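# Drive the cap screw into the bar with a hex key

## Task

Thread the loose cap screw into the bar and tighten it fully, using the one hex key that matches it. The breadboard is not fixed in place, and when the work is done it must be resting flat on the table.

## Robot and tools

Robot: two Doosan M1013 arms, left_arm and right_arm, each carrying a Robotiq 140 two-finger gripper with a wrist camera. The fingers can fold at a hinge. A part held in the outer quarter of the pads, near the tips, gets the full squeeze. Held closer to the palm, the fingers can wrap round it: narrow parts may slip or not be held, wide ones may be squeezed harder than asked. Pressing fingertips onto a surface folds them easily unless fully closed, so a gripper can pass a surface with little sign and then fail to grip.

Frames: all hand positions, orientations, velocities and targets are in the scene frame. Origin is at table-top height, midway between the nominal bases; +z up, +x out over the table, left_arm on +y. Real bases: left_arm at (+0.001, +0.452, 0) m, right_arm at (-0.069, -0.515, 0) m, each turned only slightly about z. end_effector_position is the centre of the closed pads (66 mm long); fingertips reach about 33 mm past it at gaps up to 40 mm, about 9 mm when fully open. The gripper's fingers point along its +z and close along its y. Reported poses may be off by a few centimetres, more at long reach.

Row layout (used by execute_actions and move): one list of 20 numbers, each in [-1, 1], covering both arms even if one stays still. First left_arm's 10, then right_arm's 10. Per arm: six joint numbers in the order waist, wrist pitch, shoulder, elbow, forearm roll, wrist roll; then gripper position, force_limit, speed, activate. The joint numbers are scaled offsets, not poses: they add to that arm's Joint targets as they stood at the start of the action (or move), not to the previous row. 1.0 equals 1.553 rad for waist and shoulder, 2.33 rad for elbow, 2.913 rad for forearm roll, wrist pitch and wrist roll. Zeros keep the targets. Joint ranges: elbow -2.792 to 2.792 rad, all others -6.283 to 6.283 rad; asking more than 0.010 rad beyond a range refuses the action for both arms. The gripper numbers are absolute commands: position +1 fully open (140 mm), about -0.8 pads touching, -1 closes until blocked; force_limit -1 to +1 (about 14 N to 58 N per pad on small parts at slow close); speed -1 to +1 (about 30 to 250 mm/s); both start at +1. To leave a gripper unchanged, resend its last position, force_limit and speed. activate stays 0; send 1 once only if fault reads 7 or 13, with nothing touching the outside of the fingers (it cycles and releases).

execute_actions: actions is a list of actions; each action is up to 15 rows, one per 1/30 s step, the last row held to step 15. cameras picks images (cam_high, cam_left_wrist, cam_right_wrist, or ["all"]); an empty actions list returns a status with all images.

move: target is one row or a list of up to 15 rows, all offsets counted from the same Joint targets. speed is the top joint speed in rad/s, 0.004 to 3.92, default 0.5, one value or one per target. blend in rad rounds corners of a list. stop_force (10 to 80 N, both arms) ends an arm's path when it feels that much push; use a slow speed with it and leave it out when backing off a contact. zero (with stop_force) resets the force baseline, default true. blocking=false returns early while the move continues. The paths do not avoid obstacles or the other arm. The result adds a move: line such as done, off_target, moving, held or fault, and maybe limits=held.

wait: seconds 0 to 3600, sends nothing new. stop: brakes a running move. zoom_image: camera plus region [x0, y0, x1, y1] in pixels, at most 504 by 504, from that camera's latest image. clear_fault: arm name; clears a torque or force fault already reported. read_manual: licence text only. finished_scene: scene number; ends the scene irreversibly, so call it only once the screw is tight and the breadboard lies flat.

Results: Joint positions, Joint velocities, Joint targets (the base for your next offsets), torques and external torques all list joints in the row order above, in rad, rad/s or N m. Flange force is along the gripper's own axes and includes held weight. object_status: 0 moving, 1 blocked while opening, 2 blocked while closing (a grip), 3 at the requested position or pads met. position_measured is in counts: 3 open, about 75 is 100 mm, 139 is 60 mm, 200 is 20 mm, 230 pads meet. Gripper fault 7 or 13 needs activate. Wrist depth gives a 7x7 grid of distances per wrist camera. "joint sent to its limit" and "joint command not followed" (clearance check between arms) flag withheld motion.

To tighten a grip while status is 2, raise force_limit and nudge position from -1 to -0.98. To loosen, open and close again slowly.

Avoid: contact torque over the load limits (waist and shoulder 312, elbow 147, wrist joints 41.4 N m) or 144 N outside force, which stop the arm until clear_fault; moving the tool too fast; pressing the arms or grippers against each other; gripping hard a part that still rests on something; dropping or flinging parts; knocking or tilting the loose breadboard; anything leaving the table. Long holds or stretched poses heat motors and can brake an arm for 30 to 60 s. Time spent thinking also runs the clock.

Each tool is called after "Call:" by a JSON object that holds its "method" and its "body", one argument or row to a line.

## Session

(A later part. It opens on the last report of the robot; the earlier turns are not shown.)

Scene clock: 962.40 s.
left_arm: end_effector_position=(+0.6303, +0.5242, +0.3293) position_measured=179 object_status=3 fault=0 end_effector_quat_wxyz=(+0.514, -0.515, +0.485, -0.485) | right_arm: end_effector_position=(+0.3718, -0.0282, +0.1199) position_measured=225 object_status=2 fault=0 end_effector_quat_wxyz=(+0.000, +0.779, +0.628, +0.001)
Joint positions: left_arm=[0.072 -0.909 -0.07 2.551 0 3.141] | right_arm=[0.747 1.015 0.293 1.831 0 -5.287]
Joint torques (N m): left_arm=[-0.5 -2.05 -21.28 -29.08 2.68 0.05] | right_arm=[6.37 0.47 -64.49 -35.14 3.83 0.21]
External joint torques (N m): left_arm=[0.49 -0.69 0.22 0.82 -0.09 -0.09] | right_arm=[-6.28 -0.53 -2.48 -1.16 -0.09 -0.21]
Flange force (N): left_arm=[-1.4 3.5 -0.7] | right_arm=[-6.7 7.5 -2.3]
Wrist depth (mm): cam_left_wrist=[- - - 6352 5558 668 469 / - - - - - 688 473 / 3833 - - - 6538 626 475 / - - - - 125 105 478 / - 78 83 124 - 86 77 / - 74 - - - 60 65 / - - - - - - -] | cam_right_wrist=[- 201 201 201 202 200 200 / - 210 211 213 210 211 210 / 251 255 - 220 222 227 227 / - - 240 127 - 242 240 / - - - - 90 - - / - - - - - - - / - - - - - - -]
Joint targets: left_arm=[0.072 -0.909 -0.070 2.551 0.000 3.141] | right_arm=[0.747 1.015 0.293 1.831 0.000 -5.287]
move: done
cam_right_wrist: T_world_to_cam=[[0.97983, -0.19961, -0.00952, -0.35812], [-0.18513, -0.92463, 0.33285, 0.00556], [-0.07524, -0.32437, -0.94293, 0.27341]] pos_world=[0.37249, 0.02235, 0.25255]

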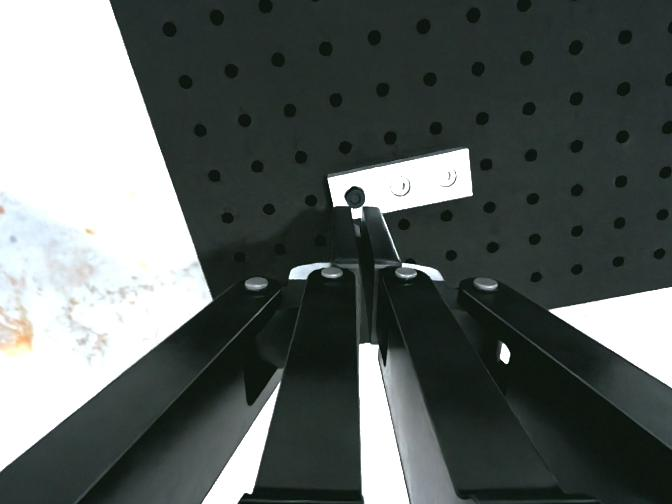

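Call:
{"method": "move", "body": {
  "target": [0,0,0,0,0,0,-0.4,-1,-1,0,0.00344,-0.01275,0.02218,0.00114,0,0.0137,-0.98,0,-1,0],
  "speed": 0.1
}}

Call:
{"method": "move", "body": {
  "target": [0,0,0,0,0,0,-0.4,-1,-1,0,0,-0.0024,0.00238,0.00143,0,0,-0.98,0,-1,0],
  "speed": 0.008,
  "stop_force": 10,
  "cameras": ["cam_right_wrist"]
}}

Call:
{"method": "zoom_image", "body": {
  "camera": "cam_right_wrist",
  "region": [335, 195, 375, 235]
}}

Scene clock: 980.83 s.
left_arm: end_effector_position=(+0.6303, +0.5242, +0.3293) position_measured=179 object_status=3 fault=0 end_effector_quat_wxyz=(+0.514, -0.515, +0.485, -0.485) | right_arm: end_effector_position=(+0.3755, -0.0196, +0.0957) position_measured=225 object_status=2 fault=0 end_effector_quat_wxyz=(+0.000, +0.789, +0.614, +0.001)
Joint positions: left_arm=[0.072 -0.909 -0.07 2.551 0 3.141] | right_arm=[0.753 0.978 0.328 1.834 0 -5.247]
Joint torques (N m): left_arm=[-0.58 -2.1 -21.41 -28.9 2.68 0.1] | right_arm=[5.99 0.5 -66.71 -34.09 3.72 0.17]
External joint torques (N m): left_arm=[0.59 -0.64 0.54 0.66 -0.1 -0.15] | right_arm=[-6.06 -0.56 -1.34 -1 -0.11 -0.17]
Flange force (N): left_arm=[-1.9 3.9 0.1] | right_arm=[-5.0 8.0 -1.1]
Wrist depth (mm): cam_left_wrist=[- - - 5850 4631 688 450 / - 4940 5850 - 6352 684 477 / 2585 - - - 5558 715 473 / 2292 - - 5850 125 684 480 / - 78 83 - - 86 78 / - 74 - 4117 - 60 65 / - - - 3318 - - -] | cam_right_wrist=[- 179 182 179 179 179 179 / - 189 190 190 188 186 189 / - 200 202 199 197 200 202 / - - 223 127 212 217 215 / - - - - 90 - 225 / - - - - - - - / - - - - - - -]
Joint targets: left_arm=[0.072 -0.909 -0.070 2.551 0.000 3.141] | right_arm=[0.753 0.978 0.328 1.834 0.000 -5.247]
move: done

Scene clock: 981.67 s.
left_arm: end_effector_position=(+0.6303, +0.5242, +0.3293) position_measured=179 object_status=3 fault=0 end_effector_quat_wxyz=(+0.514, -0.515, +0.485, -0.485) | right_arm: end_effector_position=(+0.3756, -0.0194, +0.0947) position_measured=225 object_status=2 fault=0 end_effector_quat_wxyz=(+0.000, +0.789, +0.614, +0.001)
Joint positions: left_arm=[0.072 -0.909 -0.07 2.551 0 3.141] | right_arm=[0.753 0.976 0.329 1.834 0 -5.247]
Joint torques (N m): left_arm=[-0.59 -2.09 -21.03 -28.89 2.65 0.01] | right_arm=[6.63 -0.36 -54.09 -26.91 4 0.17]
External joint torques (N m): left_arm=[0.61 -0.65 0.04 0.69 -0.07 -0.05] | right_arm=[-6.53 0.3 -15.09 -8.39 -0.36 -0.17]
Flange force (N): left_arm=[-1.8 2.8 -0.8] | right_arm=[-8.7 6.8 -21.5]
Wrist depth (mm): cam_left_wrist=[- - 5422 5850 6008 662 473 / 3705 4117 - 6538 - 658 472 / 2555 - - - 4446 680 474 / - - - - 134 668 446 / - 78 83 5293 - 86 78 / - 74 - 3833 - 60 65 / - - - - - - -] | cam_right_wrist=[200 178 179 178 178 178 176 / - 189 189 189 190 188 189 / - - 202 198 197 203 199 / - - 212 127 198 212 211 / - - - - 90 - 225 / - - - - - - - / - - - - - - -]
Joint targets: left_arm=[0.072 -0.909 -0.070 2.551 0.000 3.141] | right_arm=[0.753 0.976 0.329 1.834 0.000 -5.247]
move: contact (right_arm)
cam_right_wrist: T_world_to_cam=[[0.97233, -0.23341, -0.00964, -0.3581], [-0.217, -0.91772, 0.33273, 0.03491], [-0.08651, -0.32143, -0.94297, 0.25718]] pos_world=[0.37801, 0.03112, 0.22744]

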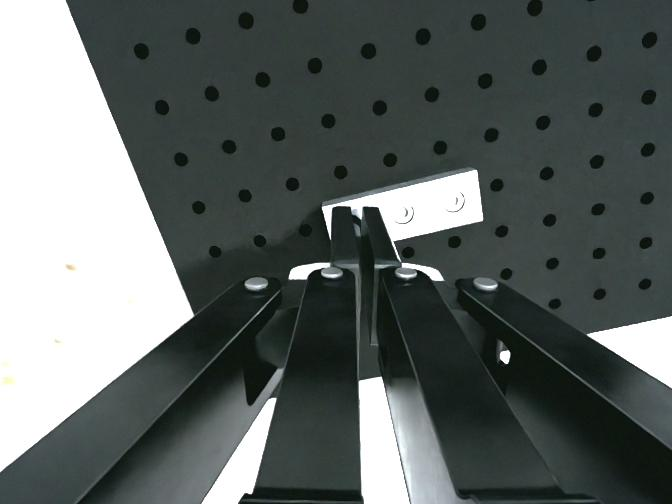

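Scaled by 12.600 from the camera's image (finer frame: 960x720).

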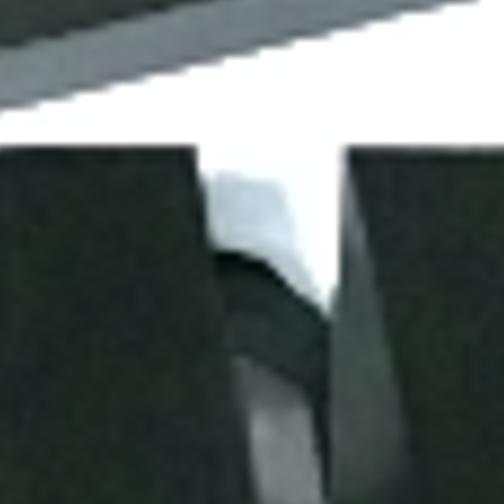

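Call:
{"method": "move", "body": {
  "target": [0,0,0,0,0,0,-0.4,-1,-1,0,0.00079,0.00057,-0.00072,-0.00025,0,0,-0.98,0,-1,0],
  "speed": 0.3
}}

Call:
{"method": "move", "body": {
  "target": [0,0,0,0,0,0,-0.4,-1,-1,0,0,-0.0024,0.00238,0.00143,0,0,-0.98,0,-1,0],
  "speed": 0.008,
  "stop_force": 10,
  "cameras": ["cam_right_wrist"]
}}

Call:
{"method": "zoom_image", "body": {
  "camera": "cam_right_wrist",
  "region": [335, 195, 375, 235]
}}

Call:
{"method": "move", "body": {
  "target": [0,0,0,0,0,0,-0.4,-1,-1,0,-0.00019,0.00041,-0.00065,-0.00008,0,0,-0.98,0,-1,0],
  "speed": 0.3
}}

Call:
{"method": "move", "body": {
  "target": [0,0,0,0,0,0,-0.4,-1,-1,0,0,-0.0024,0.00238,0.00143,0,0,-0.98,0,-1,0],
  "speed": 0.008,
  "stop_force": 10
}}

Call:
{"method": "move", "body": {
  "target": [0,0,0,0,0,0,-0.4,-1,-1,0,0.00022,0.00041,-0.00063,-0.0001,0,0,-0.98,0,-1,0],
  "speed": 0.3
}}

Call:
{"method": "move", "body": {
  "target": [0,0,0,0,0,0,-0.4,-1,-1,0,0,-0.0024,0.00238,0.00143,0,0,-0.98,0,-1,0],
  "speed": 0.008,
  "stop_force": 10
}}

Call:
{"method": "move", "body": {
  "target": [0,0,0,0,0,0,-0.4,-1,-1,0,0.00019,0.0005,-0.00025,-0.00046,0,0,-0.98,0,-1,0],
  "speed": 0.3
}}

Call:
{"method": "move", "body": {
  "target": [0,0,0,0,0,0,-0.4,-1,-1,0,0,-0.0024,0.00238,0.00143,0,0,-0.98,0,-1,0],
  "speed": 0.008,
  "stop_force": 10,
  "cameras": ["cam_right_wrist"]
}}

Call:
{"method": "zoom_image", "body": {
  "camera": "cam_right_wrist",
  "region": [335, 195, 375, 235]
}}

Scene clock: 998.47 s.
left_arm: end_effector_position=(+0.6303, +0.5242, +0.3293) position_measured=179 object_status=3 fault=0 end_effector_quat_wxyz=(+0.514, -0.515, +0.485, -0.485) | right_arm: end_effector_position=(+0.3749, -0.0190, +0.0957) position_measured=225 object_status=2 fault=0 end_effector_quat_wxyz=(+0.000, +0.789, +0.614, +0.001)
Joint positions: left_arm=[0.072 -0.909 -0.07 2.551 0 3.141] | right_arm=[0.754 0.977 0.328 1.834 0 -5.247]
Joint torques (N m): left_arm=[-0.28 -2.08 -20.91 -28.89 2.68 0.09] | right_arm=[6.57 0.46 -66.75 -34.16 3.72 0.24]
External joint torques (N m): left_arm=[0.31 -0.67 -0.27 0.63 -0.09 -0.13] | right_arm=[-6.66 -0.52 -2.13 -1.12 -0.08 -0.24]
Flange force (N): left_arm=[-0.8 2.1 -1.3] | right_arm=[-6.2 8.5 -2.0]
Wrist depth (mm): cam_left_wrist=[- - - - 5558 713 467 / - - - - 5700 - 475 / - - - - 5170 688 495 / - 5293 - - 134 682 505 / - 78 83 - - 86 77 / - 74 - - - 60 65 / - - - - - - -] | cam_right_wrist=[- 179 179 179 179 178 179 / - 190 188 191 190 191 186 / - - 199 199 194 201 207 / - - 218 127 213 215 214 / - - - - 90 - 227 / - - - - - - - / - - - - - - -]
Joint targets: left_arm=[0.072 -0.909 -0.070 2.551 0.000 3.141] | right_arm=[0.754 0.977 0.328 1.834 0.000 -5.247]
move: done

Scene clock: 999.30 s.
left_arm: end_effector_position=(+0.6303, +0.5242, +0.3293) position_measured=179 object_status=3 fault=0 end_effector_quat_wxyz=(+0.514, -0.515, +0.485, -0.485) | right_arm: end_effector_position=(+0.3750, -0.0188, +0.0948) position_measured=225 object_status=2 fault=0 end_effector_quat_wxyz=(+0.000, +0.789, +0.614, +0.002)
Joint positions: left_arm=[0.072 -0.909 -0.07 2.551 0 3.141] | right_arm=[0.754 0.975 0.329 1.834 0 -5.247]
Joint torques (N m): left_arm=[-0.44 -2.1 -21.2 -28.75 2.65 0.04] | right_arm=[6.53 0.14 -55.22 -26.78 3.71 0.22]
External joint torques (N m): left_arm=[0.49 -0.65 -0.12 0.48 -0.05 -0.08] | right_arm=[-6.58 -0.2 -13.48 -8.42 -0.08 -0.22]
Flange force (N): left_arm=[-1.5 2.3 -0.8] | right_arm=[-7.0 7.9 -19.1]
Wrist depth (mm): cam_left_wrist=[- - 6538 5170 5558 666 472 / 3474 3045 - - - 672 473 / 3045 - - - - 680 477 / - - - 6352 135 670 503 / - 78 83 4940 - 86 75 / - 74 - 5052 - 60 65 / - - - - - - -] | cam_right_wrist=[201 178 179 179 178 176 176 / - 187 189 189 190 189 187 / - - - 199 196 204 202 / - - 213 127 212 214 211 / - - - - 90 - 230 / - - - - - - - / - - - - - - -]
Joint targets: left_arm=[0.072 -0.909 -0.070 2.551 0.000 3.141] | right_arm=[0.754 0.975 0.329 1.834 0.000 -5.247]
move: contact (right_arm)
cam_right_wrist: T_world_to_cam=[[0.97262, -0.23222, -0.00941, -0.3575], [-0.21599, -0.91808, 0.33238, 0.03489], [-0.08582, -0.32124, -0.9431, 0.25713]] pos_world=[0.37732, 0.03162, 0.22754]

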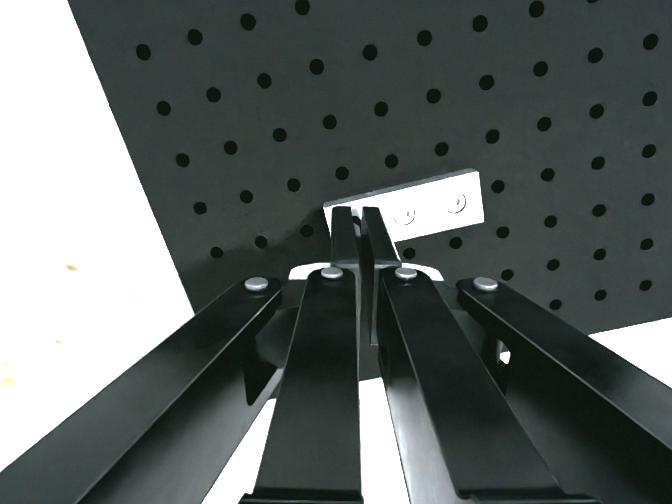

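Scaled by 12.600 from the camera's image (finer frame: 960x720).

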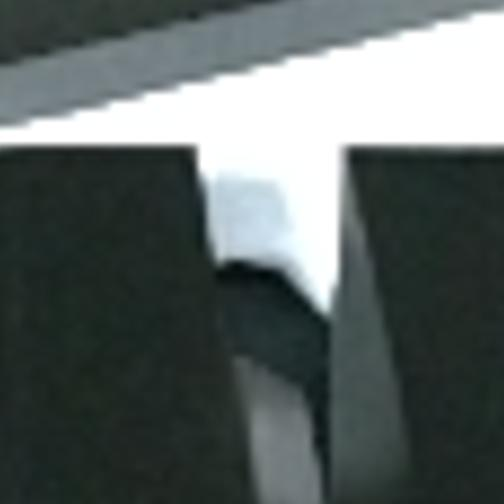

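Scene clock: 999.80 s.
left_arm: end_effector_position=(+0.6303, +0.5242, +0.3293) position_measured=179 object_status=3 fault=0 end_effector_quat_wxyz=(+0.514, -0.515, +0.485, -0.485) | right_arm: end_effector_position=(+0.3749, -0.0192, +0.0955) position_measured=225 object_status=2 fault=0 end_effector_quat_wxyz=(+0.000, +0.789, +0.614, +0.002)
Joint positions: left_arm=[0.072 -0.909 -0.07 2.551 0 3.141] | right_arm=[0.754 0.977 0.328 1.834 0 -5.247]
Joint torques (N m): left_arm=[-0.71 -2.1 -20.95 -28.83 2.66 0.09] | right_arm=[6.24 0.5 -67.38 -35.11 3.71 0.23]
External joint torques (N m): left_arm=[0.67 -0.64 0.04 0.59 -0.07 -0.14] | right_arm=[-6.51 -0.57 -1.2 -0.2 -0.08 -0.23]
Flange force (N): left_arm=[-2.2 2.7 -0.7] | right_arm=[-6.6 8.0 -0.3]
Wrist depth (mm): cam_left_wrist=[- 4730 - - 6538 710 496 / 2745 4359 - - 5052 713 473 / 2498 - - - 5422 678 473 / - - - - 134 612 477 / - 78 83 - - 86 75 / - 74 - - - 60 65 / - - - - - - -] | cam_right_wrist=[- 179 179 179 179 178 179 / - 186 190 189 189 191 190 / - - - 199 197 200 202 / - 241 - 127 212 216 215 / - - - - 90 - 225 / - - - - - - - / - - - - - - -]
Joint targets: left_arm=[0.072 -0.909 -0.070 2.551 0.000 3.141] | right_arm=[0.754 0.977 0.328 1.834 0.000 -5.247]
move: done

Scene clock: 1000.60 s.
left_arm: end_effector_position=(+0.6303, +0.5242, +0.3293) position_measured=179 object_status=3 fault=0 end_effector_quat_wxyz=(+0.514, -0.515, +0.485, -0.485) | right_arm: end_effector_position=(+0.3752, -0.0190, +0.0947) position_measured=225 object_status=2 fault=0 end_effector_quat_wxyz=(+0.000, +0.789, +0.614, +0.002)
Joint positions: left_arm=[0.072 -0.909 -0.07 2.551 0 3.141] | right_arm=[0.754 0.975 0.328 1.835 0 -5.247]
Joint torques (N m): left_arm=[-0.31 -2.06 -21.22 -28.93 2.68 0.06] | right_arm=[6.59 -0.06 -52.72 -25.49 3.81 0.17]
External joint torques (N m): left_arm=[0.34 -0.69 0 0.66 -0.09 -0.11] | right_arm=[-6.53 -0.01 -16.21 -9.77 -0.18 -0.17]
Flange force (N): left_arm=[-1.0 2.8 -0.9] | right_arm=[-7.8 7.3 -23.1]
Wrist depth (mm): cam_left_wrist=[- - - 5700 5170 710 467 / 3222 - 6175 6538 4730 710 474 / - - - - 5170 - 476 / - - - - 124 672 472 / - 78 83 123 - 86 75 / - 74 - 4117 - 60 65 / - - - - - - -] | cam_right_wrist=[- 179 178 178 179 179 179 / - 189 189 189 188 189 194 / 224 202 - 199 196 203 200 / - 241 214 127 211 214 214 / 252 - - - 90 - - / - - - - - - - / - - - - - - -]
Joint targets: left_arm=[0.072 -0.909 -0.070 2.551 0.000 3.141] | right_arm=[0.754 0.975 0.328 1.835 0.000 -5.247]
move: contact (right_arm)

Scene clock: 1001.10 s.
left_arm: end_effector_position=(+0.6303, +0.5242, +0.3293) position_measured=179 object_status=3 fault=0 end_effector_quat_wxyz=(+0.514, -0.515, +0.485, -0.485) | right_arm: end_effector_position=(+0.3749, -0.0190, +0.0955) position_measured=225 object_status=2 fault=0 end_effector_quat_wxyz=(+0.000, +0.789, +0.614, +0.002)
Joint positions: left_arm=[0.072 -0.909 -0.07 2.551 0 3.141] | right_arm=[0.754 0.976 0.327 1.835 0 -5.247]
Joint torques (N m): left_arm=[-0.68 -2.09 -21.22 -29.12 2.7 0] | right_arm=[6.17 0.43 -66.91 -33.92 3.71 0.17]
External joint torques (N m): left_arm=[0.6 -0.63 0.73 0.9 -0.12 -0.04] | right_arm=[-5.86 -0.49 -2.05 -1.34 -0.07 -0.17]
Flange force (N): left_arm=[-1.6 4.5 0.0] | right_arm=[-5.0 7.6 -2.2]
Wrist depth (mm): cam_left_wrist=[- - - - 4833 - 447 / 3176 - - 6538 4833 756 474 / - - - 6538 4940 759 459 / - - - - 126 569 477 / - 78 83 5293 - 86 78 / - 74 - - - 60 65 / - - - - - - -] | cam_right_wrist=[199 179 179 178 179 180 176 / 208 190 189 190 188 189 192 / - 199 199 200 193 200 204 / - - 214 127 212 215 214 / - - - - 90 - 228 / - - - - - - - / - - - - - - -]
Joint targets: left_arm=[0.072 -0.909 -0.070 2.551 0.000 3.141] | right_arm=[0.754 0.976 0.327 1.835 0.000 -5.247]
move: done

Scene clock: 1001.90 s.
left_arm: end_effector_position=(+0.6303, +0.5242, +0.3293) position_measured=179 object_status=3 fault=0 end_effector_quat_wxyz=(+0.514, -0.515, +0.485, -0.485) | right_arm: end_effector_position=(+0.3750, -0.0188, +0.0947) position_measured=225 object_status=2 fault=0 end_effector_quat_wxyz=(+0.000, +0.789, +0.614, +0.002)
Joint positions: left_arm=[0.072 -0.909 -0.07 2.551 0 3.141] | right_arm=[0.754 0.974 0.328 1.835 0 -5.247]
Joint torques (N m): left_arm=[-0.71 -2.07 -21.31 -28.93 2.65 0.05] | right_arm=[5.48 0.1 -52.28 -24.8 3.64 0.19]
External joint torques (N m): left_arm=[0.74 -0.68 0 0.64 -0.05 -0.09] | right_arm=[-5.62 -0.17 -16.19 -10.35 -0.02 -0.19]
Flange force (N): left_arm=[-2.4 2.8 -0.8] | right_arm=[-6.2 6.7 -23.3]
Wrist depth (mm): cam_left_wrist=[- - - 6352 6175 715 438 / 2745 - - 6352 5558 713 472 / - - - - 5850 666 472 / - - - - 125 633 476 / - 78 83 - - 86 77 / - 74 - - - 60 65 / - - - - - - -] | cam_right_wrist=[- 178 176 179 178 178 177 / - 186 191 192 189 187 193 / - - - 199 196 203 204 / - - - 127 212 214 214 / - - - - 90 - - / - - - - - - - / - - - - - - -]
Joint targets: left_arm=[0.072 -0.909 -0.070 2.551 0.000 3.141] | right_arm=[0.754 0.974 0.328 1.835 0.000 -5.247]
move: contact (right_arm)

Scene clock: 1002.40 s.
left_arm: end_effector_position=(+0.6303, +0.5242, +0.3293) position_measured=179 object_status=3 fault=0 end_effector_quat_wxyz=(+0.514, -0.515, +0.485, -0.485) | right_arm: end_effector_position=(+0.3751, -0.0185, +0.0955) position_measured=225 object_status=2 fault=0 end_effector_quat_wxyz=(+0.000, +0.789, +0.615, +0.002)
Joint positions: left_arm=[0.072 -0.909 -0.07 2.551 0 3.141] | right_arm=[0.754 0.976 0.328 1.834 0 -5.247]
Joint torques (N m): left_arm=[-0.73 -2.1 -21.36 -28.98 2.69 0.03] | right_arm=[6.17 0.43 -67 -34.06 3.69 0.23]
External joint torques (N m): left_arm=[0.73 -0.65 0.15 0.73 -0.1 -0.07] | right_arm=[-6.09 -0.49 -1.41 -1.09 -0.06 -0.23]
Flange force (N): left_arm=[-2.1 3.1 -0.7] | right_arm=[-4.9 8.2 -1.3]
Wrist depth (mm): cam_left_wrist=[- - - 6352 - 724 519 / - - - 6352 6352 889 465 / - - - - 6538 717 509 / - - - - 134 726 460 / - 78 83 4537 - 86 77 / - 74 - - - 60 65 / - - - - - - -] | cam_right_wrist=[- 179 178 179 177 179 177 / - 190 191 190 188 191 191 / - - 200 199 198 202 200 / - 252 - 126 212 214 214 / - - - - 90 - 229 / - - - - - - - / - - - - - - -]
Joint targets: left_arm=[0.072 -0.909 -0.070 2.551 0.000 3.141] | right_arm=[0.754 0.976 0.328 1.834 0.000 -5.247]
move: done

Scene clock: 1003.17 s.
left_arm: end_effector_position=(+0.6303, +0.5242, +0.3293) position_measured=179 object_status=3 fault=0 end_effector_quat_wxyz=(+0.514, -0.515, +0.485, -0.485) | right_arm: end_effector_position=(+0.3752, -0.0183, +0.0948) position_measured=225 object_status=2 fault=0 end_effector_quat_wxyz=(+0.000, +0.789, +0.615, +0.002)
Joint positions: left_arm=[0.072 -0.909 -0.07 2.551 0 3.141] | right_arm=[0.754 0.974 0.329 1.834 0 -5.247]
Joint torques (N m): left_arm=[-0.87 -2.04 -21.31 -28.76 2.67 0.02] | right_arm=[6.29 0.2 -54.77 -26.55 3.73 0.12]
External joint torques (N m): left_arm=[0.85 -0.69 0.56 0.56 -0.09 -0.07] | right_arm=[-6.16 -0.26 -14.02 -8.65 -0.1 -0.12]
Flange force (N): left_arm=[-2.7 4.0 0.3] | right_arm=[-6.9 7.1 -19.7]
Wrist depth (mm): cam_left_wrist=[- - 5850 - 6008 - 448 / - - - 5850 5293 - 471 / - - - - 4194 609 480 / 2470 - - - 134 678 480 / - 78 83 125 - 86 77 / - 74 - 3705 - 60 65 / - - - - - - -] | cam_right_wrist=[- 179 178 179 178 179 179 / - 186 187 189 188 - 190 / - - - 198 195 202 201 / - 212 217 126 212 217 214 / - - - - 90 - 233 / - - - - - - - / - - - - - - -]
Joint targets: left_arm=[0.072 -0.909 -0.070 2.551 0.000 3.141] | right_arm=[0.754 0.974 0.329 1.834 0.000 -5.247]
move: contact (right_arm)
cam_right_wrist: T_world_to_cam=[[0.97273, -0.2318, -0.00857, -0.35775], [-0.21597, -0.91854, 0.33111, 0.03558], [-0.08462, -0.32023, -0.94355, 0.25688]] pos_world=[0.37742, 0.03201, 0.22754]

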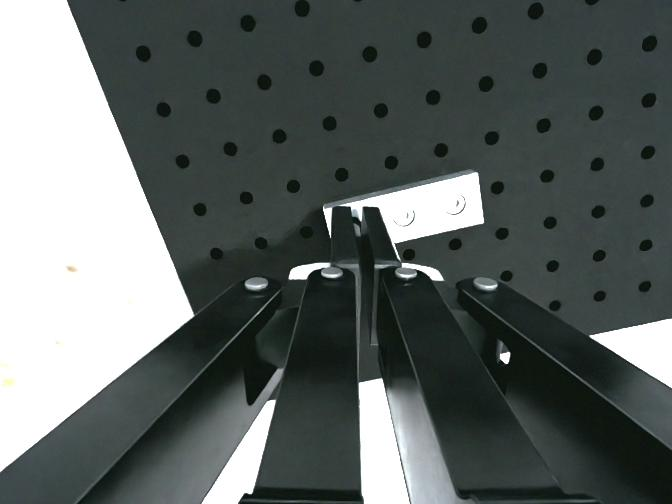

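Scaled by 12.600 from the camera's image (finer frame: 960x720).

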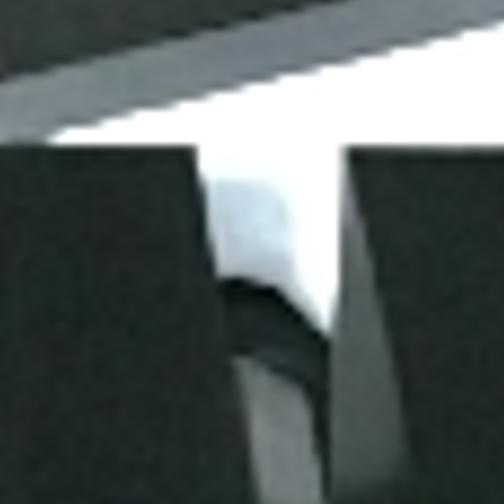

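Call:
{"method": "move", "body": {
  "target": [0,0,0,0,0,0,-0.4,-1,-1,0,-0.00095,0.00026,-0.00179,0.00087,0,0,-0.98,0,-1,0],
  "speed": 0.3
}}

Call:
{"method": "move", "body": {
  "target": [0,0,0,0,0,0,-0.4,-1,-1,0,0,-0.0024,0.00238,0.00143,0,0,-0.98,0,-1,0],
  "speed": 0.008,
  "stop_force": 10,
  "cameras": ["cam_right_wrist"]
}}

Call:
{"method": "zoom_image", "body": {
  "camera": "cam_right_wrist",
  "region": [335, 195, 375, 235]
}}

Scene clock: 1044.03 s.
left_arm: end_effector_position=(+0.6303, +0.5242, +0.3293) position_measured=179 object_status=3 fault=0 end_effector_quat_wxyz=(+0.514, -0.515, +0.485, -0.485) | right_arm: end_effector_position=(+0.3750, -0.0200, +0.0957) position_measured=225 object_status=2 fault=0 end_effector_quat_wxyz=(+0.000, +0.789, +0.614, +0.002)
Joint positions: left_arm=[0.072 -0.909 -0.07 2.551 0 3.141] | right_arm=[0.753 0.975 0.326 1.836 0 -5.247]
Joint torques (N m): left_arm=[-0.58 -2.05 -21.46 -28.87 2.65 0.03] | right_arm=[6.82 0.52 -66.62 -34.01 3.72 0.24]
External joint torques (N m): left_arm=[0.51 -0.69 0.79 0.68 -0.06 -0.08] | right_arm=[-6.91 -0.58 -2.01 -1.25 -0.09 -0.24]
Flange force (N): left_arm=[-1.7 4.6 0.5] | right_arm=[-6.1 9.0 -1.9]
Wrist depth (mm): cam_left_wrist=[3004 - - 6008 5170 670 452 / - - 5422 - 6175 652 471 / 2158 4194 - - - 591 475 / 3131 - - - 125 104 477 / - 78 83 126 - 86 77 / - 74 - 5700 - 60 65 / - - - - - - -] | cam_right_wrist=[- 179 179 179 179 179 180 / - 189 193 190 190 191 195 / - 227 - 199 194 203 198 / - - 216 127 212 214 217 / - - - - 90 - 226 / - - - - - - - / - - - - - - -]
Joint targets: left_arm=[0.072 -0.909 -0.070 2.551 0.000 3.141] | right_arm=[0.753 0.975 0.326 1.836 0.000 -5.247]
move: done

Scene clock: 1044.87 s.
left_arm: end_effector_position=(+0.6303, +0.5242, +0.3293) position_measured=179 object_status=3 fault=0 end_effector_quat_wxyz=(+0.514, -0.515, +0.485, -0.485) | right_arm: end_effector_position=(+0.3750, -0.0199, +0.0946) position_measured=225 object_status=2 fault=0 end_effector_quat_wxyz=(+0.000, +0.789, +0.614, +0.002)
Joint positions: left_arm=[0.072 -0.909 -0.07 2.551 0 3.141] | right_arm=[0.753 0.972 0.327 1.837 0 -5.247]
Joint torques (N m): left_arm=[-0.49 -2.1 -20.81 -29.02 2.75 0.06] | right_arm=[8.43 -0.12 -55.22 -27.16 4.58 0.19]
External joint torques (N m): left_arm=[0.44 -0.64 0.11 0.8 -0.16 -0.11] | right_arm=[-8.51 0.06 -13.5 -8.08 -0.95 -0.19]
Flange force (N): left_arm=[-1.0 3.0 -0.9] | right_arm=[-9.0 10.1 -19.4]
Wrist depth (mm): cam_left_wrist=[- - - 6008 6352 - 470 / - - 6352 - 4730 722 510 / - - - - 5700 719 480 / - - 110 6538 125 678 463 / - 78 83 123 - 86 78 / - 74 - - - 60 65 / - - - 3368 - - -] | cam_right_wrist=[- 178 178 179 178 178 181 / - 189 189 189 189 189 189 / - - - 199 197 203 201 / - - 212 127 212 213 212 / - - - - 90 - - / - - - - - - - / - - - - - - -]
Joint targets: left_arm=[0.072 -0.909 -0.070 2.551 0.000 3.141] | right_arm=[0.753 0.972 0.327 1.837 0.000 -5.247]
move: contact (right_arm)
cam_right_wrist: T_world_to_cam=[[0.97238, -0.23325, -0.00849, -0.35787], [-0.21738, -0.91826, 0.33099, 0.0347], [-0.085, -0.32, -0.9436, 0.25632]] pos_world=[0.37732, 0.03042, 0.22734]

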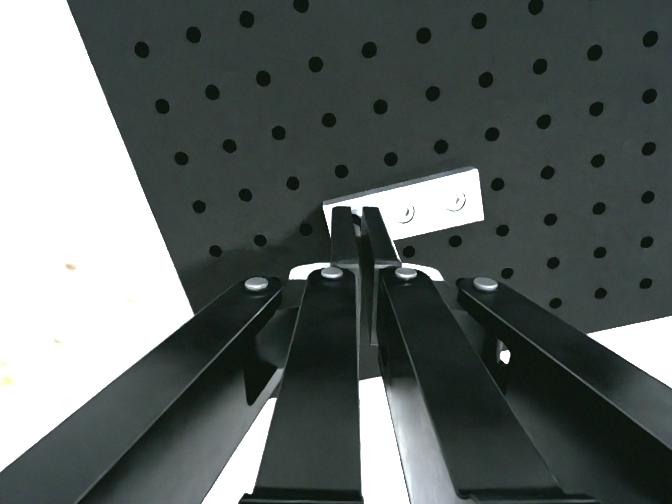

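Scaled by 12.600 from the camera's image (finer frame: 960x720).

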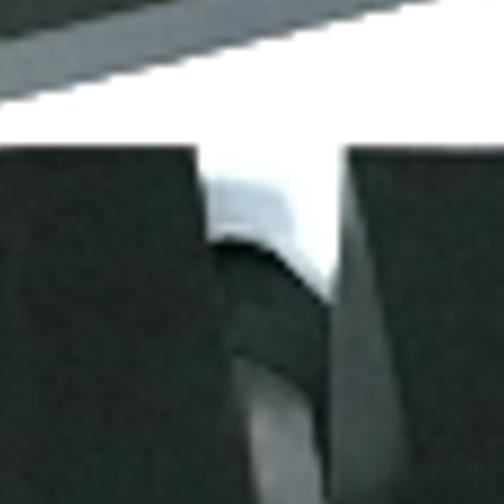

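Call:
{"method": "move", "body": {
  "target": [0,0,0,0,0,0,-0.4,-1,-1,0,0.00035,0.0005,-0.00071,-0.00016,0,0,-0.98,0,-1,0],
  "speed": 0.3
}}

Call:
{"method": "move", "body": {
  "target": [0,0,0,0,0,0,-0.4,-1,-1,0,0,-0.0024,0.00238,0.00143,0,0,-0.98,0,-1,0],
  "speed": 0.008,
  "stop_force": 10
}}

Call:
{"method": "move", "body": {
  "target": [0,0,0,0,0,0,-0.4,-1,-1,0,-0.00011,0.0005,-0.00074,-0.00013,0,0,-0.98,0,-1,0],
  "speed": 0.3
}}

Call:
{"method": "move", "body": {
  "target": [0,0,0,0,0,0,-0.4,-1,-1,0,0,-0.0024,0.00238,0.00143,0,0,-0.98,0,-1,0],
  "speed": 0.008,
  "stop_force": 10
}}

Call:
{"method": "move", "body": {
  "target": [0,0,0,0,0,0,-0.4,-1,-1,0,0.00022,0.00063,-0.00015,-0.00069,0,0,-0.98,0,-1,0],
  "speed": 0.3
}}

Call:
{"method": "move", "body": {
  "target": [0,0,0,0,0,0,-0.4,-1,-1,0,0,-0.0024,0.00238,0.00143,0,0,-0.98,0,-1,0],
  "speed": 0.008,
  "stop_force": 10
}}

Call:
{"method": "move", "body": {
  "target": [0,0,0,0,0,0,-0.4,-1,-1,0,0.00016,0.00047,-0.00086,-0.00001,0,0,-0.98,0,-1,0],
  "speed": 0.3
}}

Call:
{"method": "move", "body": {
  "target": [0,0,0,0,0,0,-0.4,-1,-1,0,0,-0.0024,0.00238,0.00143,0,0,-0.98,0,-1,0],
  "speed": 0.008,
  "stop_force": 10,
  "cameras": ["cam_right_wrist"]
}}

Call:
{"method": "zoom_image", "body": {
  "camera": "cam_right_wrist",
  "region": [335, 195, 375, 235]
}}

Scene clock: 1060.40 s.
left_arm: end_effector_position=(+0.6303, +0.5242, +0.3293) position_measured=179 object_status=3 fault=0 end_effector_quat_wxyz=(+0.514, -0.515, +0.485, -0.485) | right_arm: end_effector_position=(+0.3746, -0.0198, +0.0954) position_measured=225 object_status=2 fault=0 end_effector_quat_wxyz=(+0.000, +0.789, +0.614, +0.002)
Joint positions: left_arm=[0.072 -0.909 -0.07 2.551 0 3.141] | right_arm=[0.753 0.974 0.326 1.837 0 -5.247]
Joint torques (N m): left_arm=[-0.2 -2.1 -21.28 -28.81 2.7 0.02] | right_arm=[6.22 0.48 -66.63 -34.3 3.7 0.22]
External joint torques (N m): left_arm=[0.17 -0.64 0.42 0.55 -0.11 -0.06] | right_arm=[-6.29 -0.55 -1.95 -0.94 -0.07 -0.22]
Flange force (N): left_arm=[-0.3 3.5 0.0] | right_arm=[-6.0 7.9 -1.6]
Wrist depth (mm): cam_left_wrist=[- - - 4730 5170 618 468 / 2745 - - - 5052 624 475 / 3768 - - 4275 5052 729 475 / 3269 3970 - - 134 672 481 / - 78 83 - - 86 77 / - 74 - 4042 - 60 65 / - - - 3529 - - -] | cam_right_wrist=[- 178 179 178 181 180 178 / - 190 189 190 189 191 190 / - - - 199 197 203 201 / - - - 127 212 212 214 / - - - - 90 - 226 / - - - - - - - / - - - - - - -]
Joint targets: left_arm=[0.072 -0.909 -0.070 2.551 0.000 3.141] | right_arm=[0.753 0.974 0.326 1.837 0.000 -5.247]
move: done

Scene clock: 1061.20 s.
left_arm: end_effector_position=(+0.6303, +0.5242, +0.3293) position_measured=179 object_status=3 fault=0 end_effector_quat_wxyz=(+0.514, -0.515, +0.485, -0.485) | right_arm: end_effector_position=(+0.3748, -0.0196, +0.0947) position_measured=225 object_status=2 fault=0 end_effector_quat_wxyz=(+0.000, +0.789, +0.614, +0.003)
Joint positions: left_arm=[0.072 -0.909 -0.07 2.551 0 3.141] | right_arm=[0.753 0.972 0.327 1.838 0 -5.247]
Joint torques (N m): left_arm=[-0.4 -2.04 -20.82 -28.86 2.68 0.14] | right_arm=[6.48 -0.22 -50.13 -23.99 3.94 0.27]
External joint torques (N m): left_arm=[0.34 -0.7 0.05 0.6 -0.09 -0.19] | right_arm=[-6.39 0.15 -17.95 -11.07 -0.32 -0.27]
Flange force (N): left_arm=[-1.1 2.9 -0.7] | right_arm=[-7.5 7.4 -26.1]
Wrist depth (mm): cam_left_wrist=[- - - - 4275 726 475 / 3705 3420 - - - 587 474 / - - - - 5422 633 469 / - 6538 - - 125 611 471 / - 78 83 124 - 86 77 / - 74 - - - 60 65 / - - - 3368 - - -] | cam_right_wrist=[- 181 180 178 181 179 178 / - 186 189 189 190 - 189 / - - - 199 196 201 201 / - - 214 126 211 215 215 / - - - - 90 - 229 / - - - - - - - / - - - - - - -]
Joint targets: left_arm=[0.072 -0.909 -0.070 2.551 0.000 3.141] | right_arm=[0.753 0.972 0.327 1.838 0.000 -5.247]
move: contact (right_arm)

Scene clock: 1061.70 s.
left_arm: end_effector_position=(+0.6303, +0.5242, +0.3293) position_measured=179 object_status=3 fault=0 end_effector_quat_wxyz=(+0.514, -0.515, +0.485, -0.485) | right_arm: end_effector_position=(+0.3747, -0.0199, +0.0955) position_measured=225 object_status=2 fault=0 end_effector_quat_wxyz=(+0.000, +0.789, +0.614, +0.003)
Joint positions: left_arm=[0.072 -0.909 -0.07 2.551 0 3.141] | right_arm=[0.753 0.973 0.325 1.837 0 -5.247]
Joint torques (N m): left_arm=[-0.17 -2.05 -21.3 -29.03 2.66 0.04] | right_arm=[6.18 0.41 -67.29 -34.32 3.76 0.18]
External joint torques (N m): left_arm=[0.17 -0.7 0.11 0.77 -0.07 -0.08] | right_arm=[-6.04 -0.47 -1.76 -1.02 -0.11 -0.18]
Flange force (N): left_arm=[-0.4 3.2 -0.8] | right_arm=[-5.4 7.8 -1.7]
Wrist depth (mm): cam_left_wrist=[- - - - 5558 - 433 / 3176 - - - - 706 470 / 2498 - - 6008 5700 882 477 / - - - - 125 - 480 / - 78 83 4940 - 86 77 / - 74 - - - 60 65 / - - - 3368 - - -] | cam_right_wrist=[- 179 178 179 179 179 177 / - 186 190 189 190 189 192 / 229 - - 199 197 200 203 / - - 219 127 211 215 214 / - - - - 90 - 225 / - - - - - - - / - - - - - - -]
Joint targets: left_arm=[0.072 -0.909 -0.070 2.551 0.000 3.141] | right_arm=[0.753 0.973 0.325 1.837 0.000 -5.247]
move: done

Scene clock: 1062.50 s.
left_arm: end_effector_position=(+0.6303, +0.5242, +0.3293) position_measured=179 object_status=3 fault=0 end_effector_quat_wxyz=(+0.514, -0.515, +0.485, -0.485) | right_arm: end_effector_position=(+0.3749, -0.0197, +0.0947) position_measured=225 object_status=2 fault=0 end_effector_quat_wxyz=(+0.000, +0.789, +0.614, +0.003)
Joint positions: left_arm=[0.072 -0.909 -0.07 2.551 0 3.141] | right_arm=[0.753 0.971 0.326 1.838 0 -5.247]
Joint torques (N m): left_arm=[-0.46 -2.13 -21.32 -28.89 2.68 0.07] | right_arm=[6.45 -0.12 -52.16 -25.15 3.8 0.2]
External joint torques (N m): left_arm=[0.51 -0.62 0.09 0.64 -0.09 -0.11] | right_arm=[-6.33 0.05 -16.79 -10.13 -0.16 -0.2]
Flange force (N): left_arm=[-1.5 2.8 -0.7] | right_arm=[-7.7 7.1 -24.1]
Wrist depth (mm): cam_left_wrist=[- - - 6352 6352 - 433 / - - 5422 6008 5558 664 468 / - - - - 5170 664 435 / - - - - 134 686 479 / - 78 83 - - 86 77 / - 74 - 6008 - 60 65 / - - - - - - -] | cam_right_wrist=[- 179 179 178 179 178 178 / - 189 189 190 187 194 188 / - - - 198 197 202 201 / 239 - - 127 208 215 211 / - - - - 90 - - / - - - - - - - / - - - - - - -]
Joint targets: left_arm=[0.072 -0.909 -0.070 2.551 0.000 3.141] | right_arm=[0.753 0.971 0.326 1.838 0.000 -5.247]
move: contact (right_arm)

Scene clock: 1063.00 s.
left_arm: end_effector_position=(+0.6303, +0.5242, +0.3293) position_measured=179 object_status=3 fault=0 end_effector_quat_wxyz=(+0.514, -0.515, +0.485, -0.485) | right_arm: end_effector_position=(+0.3750, -0.0193, +0.0956) position_measured=225 object_status=2 fault=0 end_effector_quat_wxyz=(+0.000, +0.789, +0.614, +0.003)
Joint positions: left_arm=[0.072 -0.909 -0.07 2.551 0 3.141] | right_arm=[0.754 0.973 0.326 1.836 0 -5.247]
Joint torques (N m): left_arm=[-0.14 -2.09 -21.54 -28.81 2.62 0.07] | right_arm=[6.94 0.42 -67.23 -34.5 3.71 0.2]
External joint torques (N m): left_arm=[0.18 -0.66 0.45 0.53 -0.03 -0.12] | right_arm=[-7.02 -0.49 -1.88 -0.89 -0.07 -0.2]
Flange force (N): left_arm=[-0.8 3.6 0.1] | right_arm=[-6.6 8.9 -1.6]
Wrist depth (mm): cam_left_wrist=[- - - 5700 6175 621 491 / - - 5700 6538 - 704 482 / - - - - - 708 478 / - - 6175 - 134 596 480 / - 78 83 - - 86 77 / - 74 - - - 60 65 / - - - - - - -] | cam_right_wrist=[- 181 177 179 179 177 179 / - 189 191 191 187 190 190 / - - - 198 197 202 204 / - - - 126 212 215 216 / - - - - 90 - 225 / - - - - - - - / - - - - - - -]
Joint targets: left_arm=[0.072 -0.909 -0.070 2.551 0.000 3.141] | right_arm=[0.754 0.973 0.326 1.836 0.000 -5.247]
move: done

Scene clock: 1063.80 s.
left_arm: end_effector_position=(+0.6303, +0.5242, +0.3293) position_measured=179 object_status=3 fault=0 end_effector_quat_wxyz=(+0.514, -0.515, +0.485, -0.485) | right_arm: end_effector_position=(+0.3751, -0.0191, +0.0948) position_measured=225 object_status=2 fault=0 end_effector_quat_wxyz=(+0.000, +0.789, +0.614, +0.003)
Joint positions: left_arm=[0.072 -0.909 -0.07 2.551 0 3.141] | right_arm=[0.754 0.971 0.327 1.837 0 -5.247]
Joint torques (N m): left_arm=[-0.84 -2.12 -21.35 -28.86 2.62 0.04] | right_arm=[5.83 -0.11 -53.52 -26.16 3.71 0.19]
External joint torques (N m): left_arm=[0.78 -0.62 0.5 0.6 -0.03 -0.09] | right_arm=[-5.68 0.04 -15.76 -9.18 -0.07 -0.19]
Flange force (N): left_arm=[-2.7 3.7 0.1] | right_arm=[-7.6 6.0 -22.4]
Wrist depth (mm): cam_left_wrist=[- - - - 5850 656 469 / - - - - - 686 470 / - - - - - 676 476 / - - 110 - 125 641 477 / - 78 83 5850 - 86 77 / - 74 - - - 60 65 / - - - - - - -] | cam_right_wrist=[- 178 178 179 179 179 176 / - 188 189 187 188 190 191 / - - 201 201 196 201 200 / 240 - - 126 211 215 - / - - - - 90 - 230 / - - - - - - - / - - - - - - -]
Joint targets: left_arm=[0.072 -0.909 -0.070 2.551 0.000 3.141] | right_arm=[0.754 0.971 0.327 1.837 0.000 -5.247]
move: contact (right_arm)

Scene clock: 1064.30 s.
left_arm: end_effector_position=(+0.6303, +0.5242, +0.3293) position_measured=179 object_status=3 fault=0 end_effector_quat_wxyz=(+0.514, -0.515, +0.485, -0.485) | right_arm: end_effector_position=(+0.3747, -0.0193, +0.0956) position_measured=225 object_status=2 fault=0 end_effector_quat_wxyz=(+0.000, +0.789, +0.614, +0.003)
Joint positions: left_arm=[0.072 -0.909 -0.07 2.551 0 3.141] | right_arm=[0.754 0.973 0.326 1.837 0 -5.247]
Joint torques (N m): left_arm=[-1 -2.11 -20.93 -28.94 2.65 0.05] | right_arm=[6.42 0.45 -67.14 -34.29 3.77 0.27]
External joint torques (N m): left_arm=[1.13 -0.65 -0.61 0.66 -0.07 -0.1] | right_arm=[-6.54 -0.52 -1.95 -1.11 -0.13 -0.26]
Flange force (N): left_arm=[-3.5 1.3 -2.0] | right_arm=[-6.0 8.5 -1.8]
Wrist depth (mm): cam_left_wrist=[- - 5293 4833 - 697 496 / - - - - - 668 474 / 3318 - - - 5558 678 473 / 3970 - - - 125 644 476 / - 78 83 - - 86 75 / - 74 - - - 60 65 / - - - - - - -] | cam_right_wrist=[- 179 179 181 180 179 179 / - 189 190 190 190 - 190 / 226 200 - 199 197 201 202 / - - 218 127 196 218 212 / - - - - 90 - - / - - - - - - - / - - - - - - -]
Joint targets: left_arm=[0.072 -0.909 -0.070 2.551 0.000 3.141] | right_arm=[0.754 0.973 0.326 1.837 0.000 -5.247]
move: done

Scene clock: 1065.10 s.
left_arm: end_effector_position=(+0.6303, +0.5242, +0.3293) position_measured=179 object_status=3 fault=0 end_effector_quat_wxyz=(+0.514, -0.515, +0.485, -0.485) | right_arm: end_effector_position=(+0.3748, -0.0192, +0.0948) position_measured=225 object_status=2 fault=0 end_effector_quat_wxyz=(+0.000, +0.789, +0.614, +0.003)
Joint positions: left_arm=[0.072 -0.909 -0.07 2.551 0 3.141] | right_arm=[0.754 0.971 0.326 1.837 0 -5.247]
Joint torques (N m): left_arm=[-0.81 -2.09 -21.28 -28.99 2.64 0.06] | right_arm=[5.72 -0.28 -54.11 -26.61 3.64 0.23]
External joint torques (N m): left_arm=[0.86 -0.66 0.08 0.7 -0.05 -0.1] | right_arm=[-5.85 0.2 -14.27 -8.57 -0.02 -0.23]
Flange force (N): left_arm=[-2.8 2.9 -0.8] | right_arm=[-6.9 6.7 -20.8]
Wrist depth (mm): cam_left_wrist=[- - - - 4940 706 470 / 2555 - - - 6538 713 473 / - - - - 5850 - 477 / - 4042 - - 125 674 474 / - 78 83 - - 86 77 / - 74 - - - 60 65 / - - - - - - -] | cam_right_wrist=[- 178 179 179 179 178 178 / - 189 189 189 189 - 189 / - 200 197 198 197 205 201 / 237 230 - 127 211 211 209 / - - - - 90 - - / - - - - - - - / - - - - - - -]
Joint targets: left_arm=[0.072 -0.909 -0.070 2.551 0.000 3.141] | right_arm=[0.754 0.971 0.326 1.837 0.000 -5.247]
move: contact (right_arm)
cam_right_wrist: T_world_to_cam=[[0.97262, -0.23227, -0.00757, -0.35757], [-0.21687, -0.91888, 0.32957, 0.0352], [-0.08351, -0.31891, -0.9441, 0.25627]] pos_world=[0.37682, 0.03101, 0.22763]

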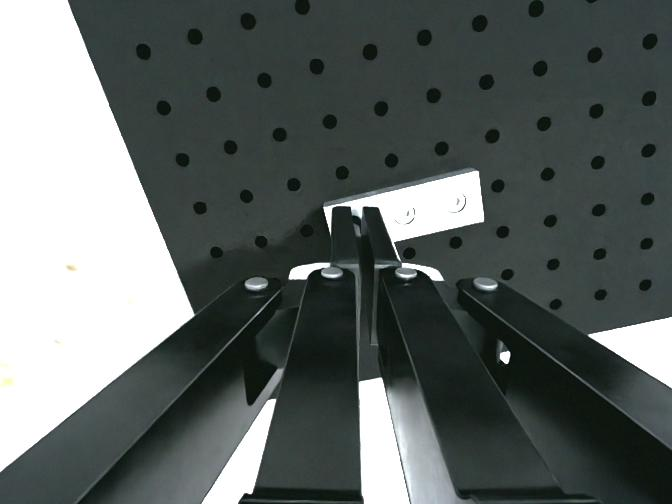

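Scaled by 12.600 from the camera's image (finer frame: 960x720).

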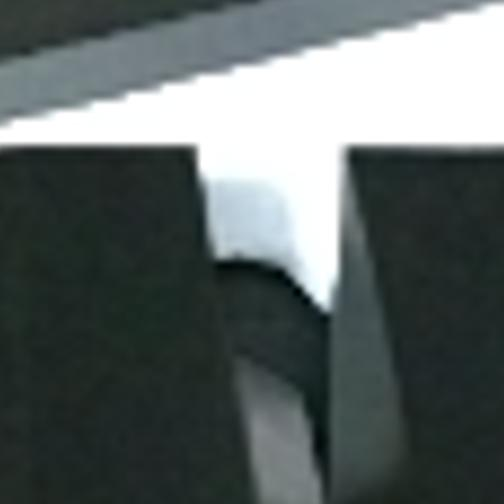

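Call:
{"method": "execute_actions", "body": {
  "actions": [],
  "cameras": ["cam_high"]
}}

Call:
{"method": "zoom_image", "body": {
  "camera": "cam_high",
  "region": [240, 200, 360, 300]
}}

Scene clock: 1076.00 s.
left_arm: end_effector_position=(+0.6303, +0.5242, +0.3293) position_measured=179 object_status=3 fault=0 end_effector_quat_wxyz=(+0.514, -0.515, +0.485, -0.485) | right_arm: end_effector_position=(+0.3748, -0.0192, +0.0948) position_measured=225 object_status=2 fault=0 end_effector_quat_wxyz=(+0.000, +0.789, +0.614, +0.003)
Joint names: [waist, wrist pitch, shoulder, elbow, forearm roll, wrist roll]
Joint positions: left_arm=[0.072 -0.909 -0.07 2.551 0 3.141] | right_arm=[0.754 0.971 0.326 1.837 0 -5.247]
Joint velocities: within noise
Joint torques (N m): left_arm=[-0.56 -2.15 -21.42 -28.96 2.68 0.06] | right_arm=[5.93 -0.25 -54.38 -26.62 3.61 0.22]
External joint torques (N m): left_arm=[0.58 -0.6 0.3 0.7 -0.08 -0.1] | right_arm=[-5.99 0.17 -14.28 -8.6 0.02 -0.22]
Flange force (N): left_arm=[-1.8 3.2 -0.4] | right_arm=[-7.0 6.9 -20.7]
Wrist depth (mm): cam_left_wrist=[- - - - 6352 699 477 / - - - - 6352 756 473 / - - - - 5558 788 458 / - - - - 125 560 479 / - 78 83 4631 - 86 77 / - 74 - - - 60 65 / - - - - - - -] | cam_right_wrist=[- 179 179 178 182 177 176 / - 189 191 190 189 192 188 / - - - 199 196 204 203 / - - 218 127 197 215 214 / - 250 - - 90 - 224 / - - - - - - - / - - - - - - -]
Joint targets: left_arm=[0.072 -0.909 -0.070 2.551 0.000 3.141] | right_arm=[0.754 0.971 0.326 1.837 0.000 -5.247]
Tool commands: left_gripper/position=-0.4 left_gripper/force_limit=-1.0 left_gripper/speed=-1.0 left_gripper/activate=+0.0 right_gripper/position=-0.98 right_gripper/force_limit=+0.0 right_gripper/speed=-1.0 right_gripper/activate=+0.0
Images, in order (width x height): cam_high 672x504.

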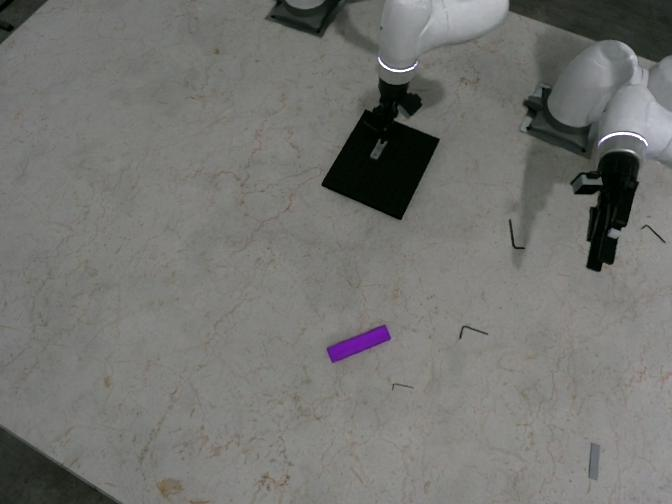

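Scaled by 4.200 from the camera's image (finer frame: 960x720).

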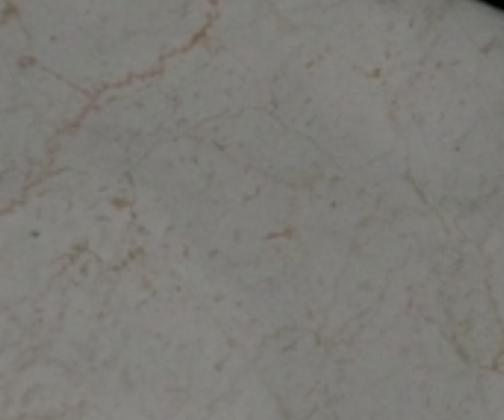

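Call:
{"method": "zoom_image", "body": {
  "camera": "cam_high",
  "region": [360, 120, 410, 170]
}}

Scaled by 10.080 from the camera's image (finer frame: 960x720).

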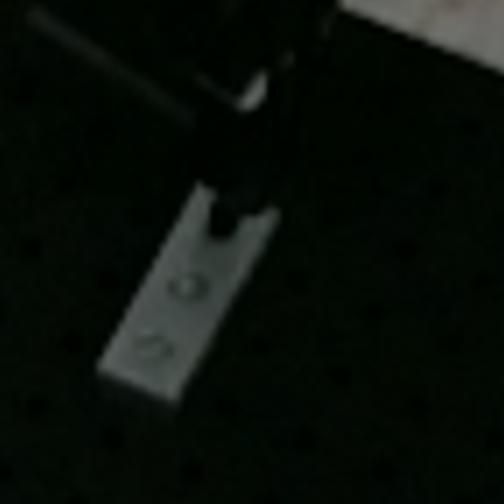

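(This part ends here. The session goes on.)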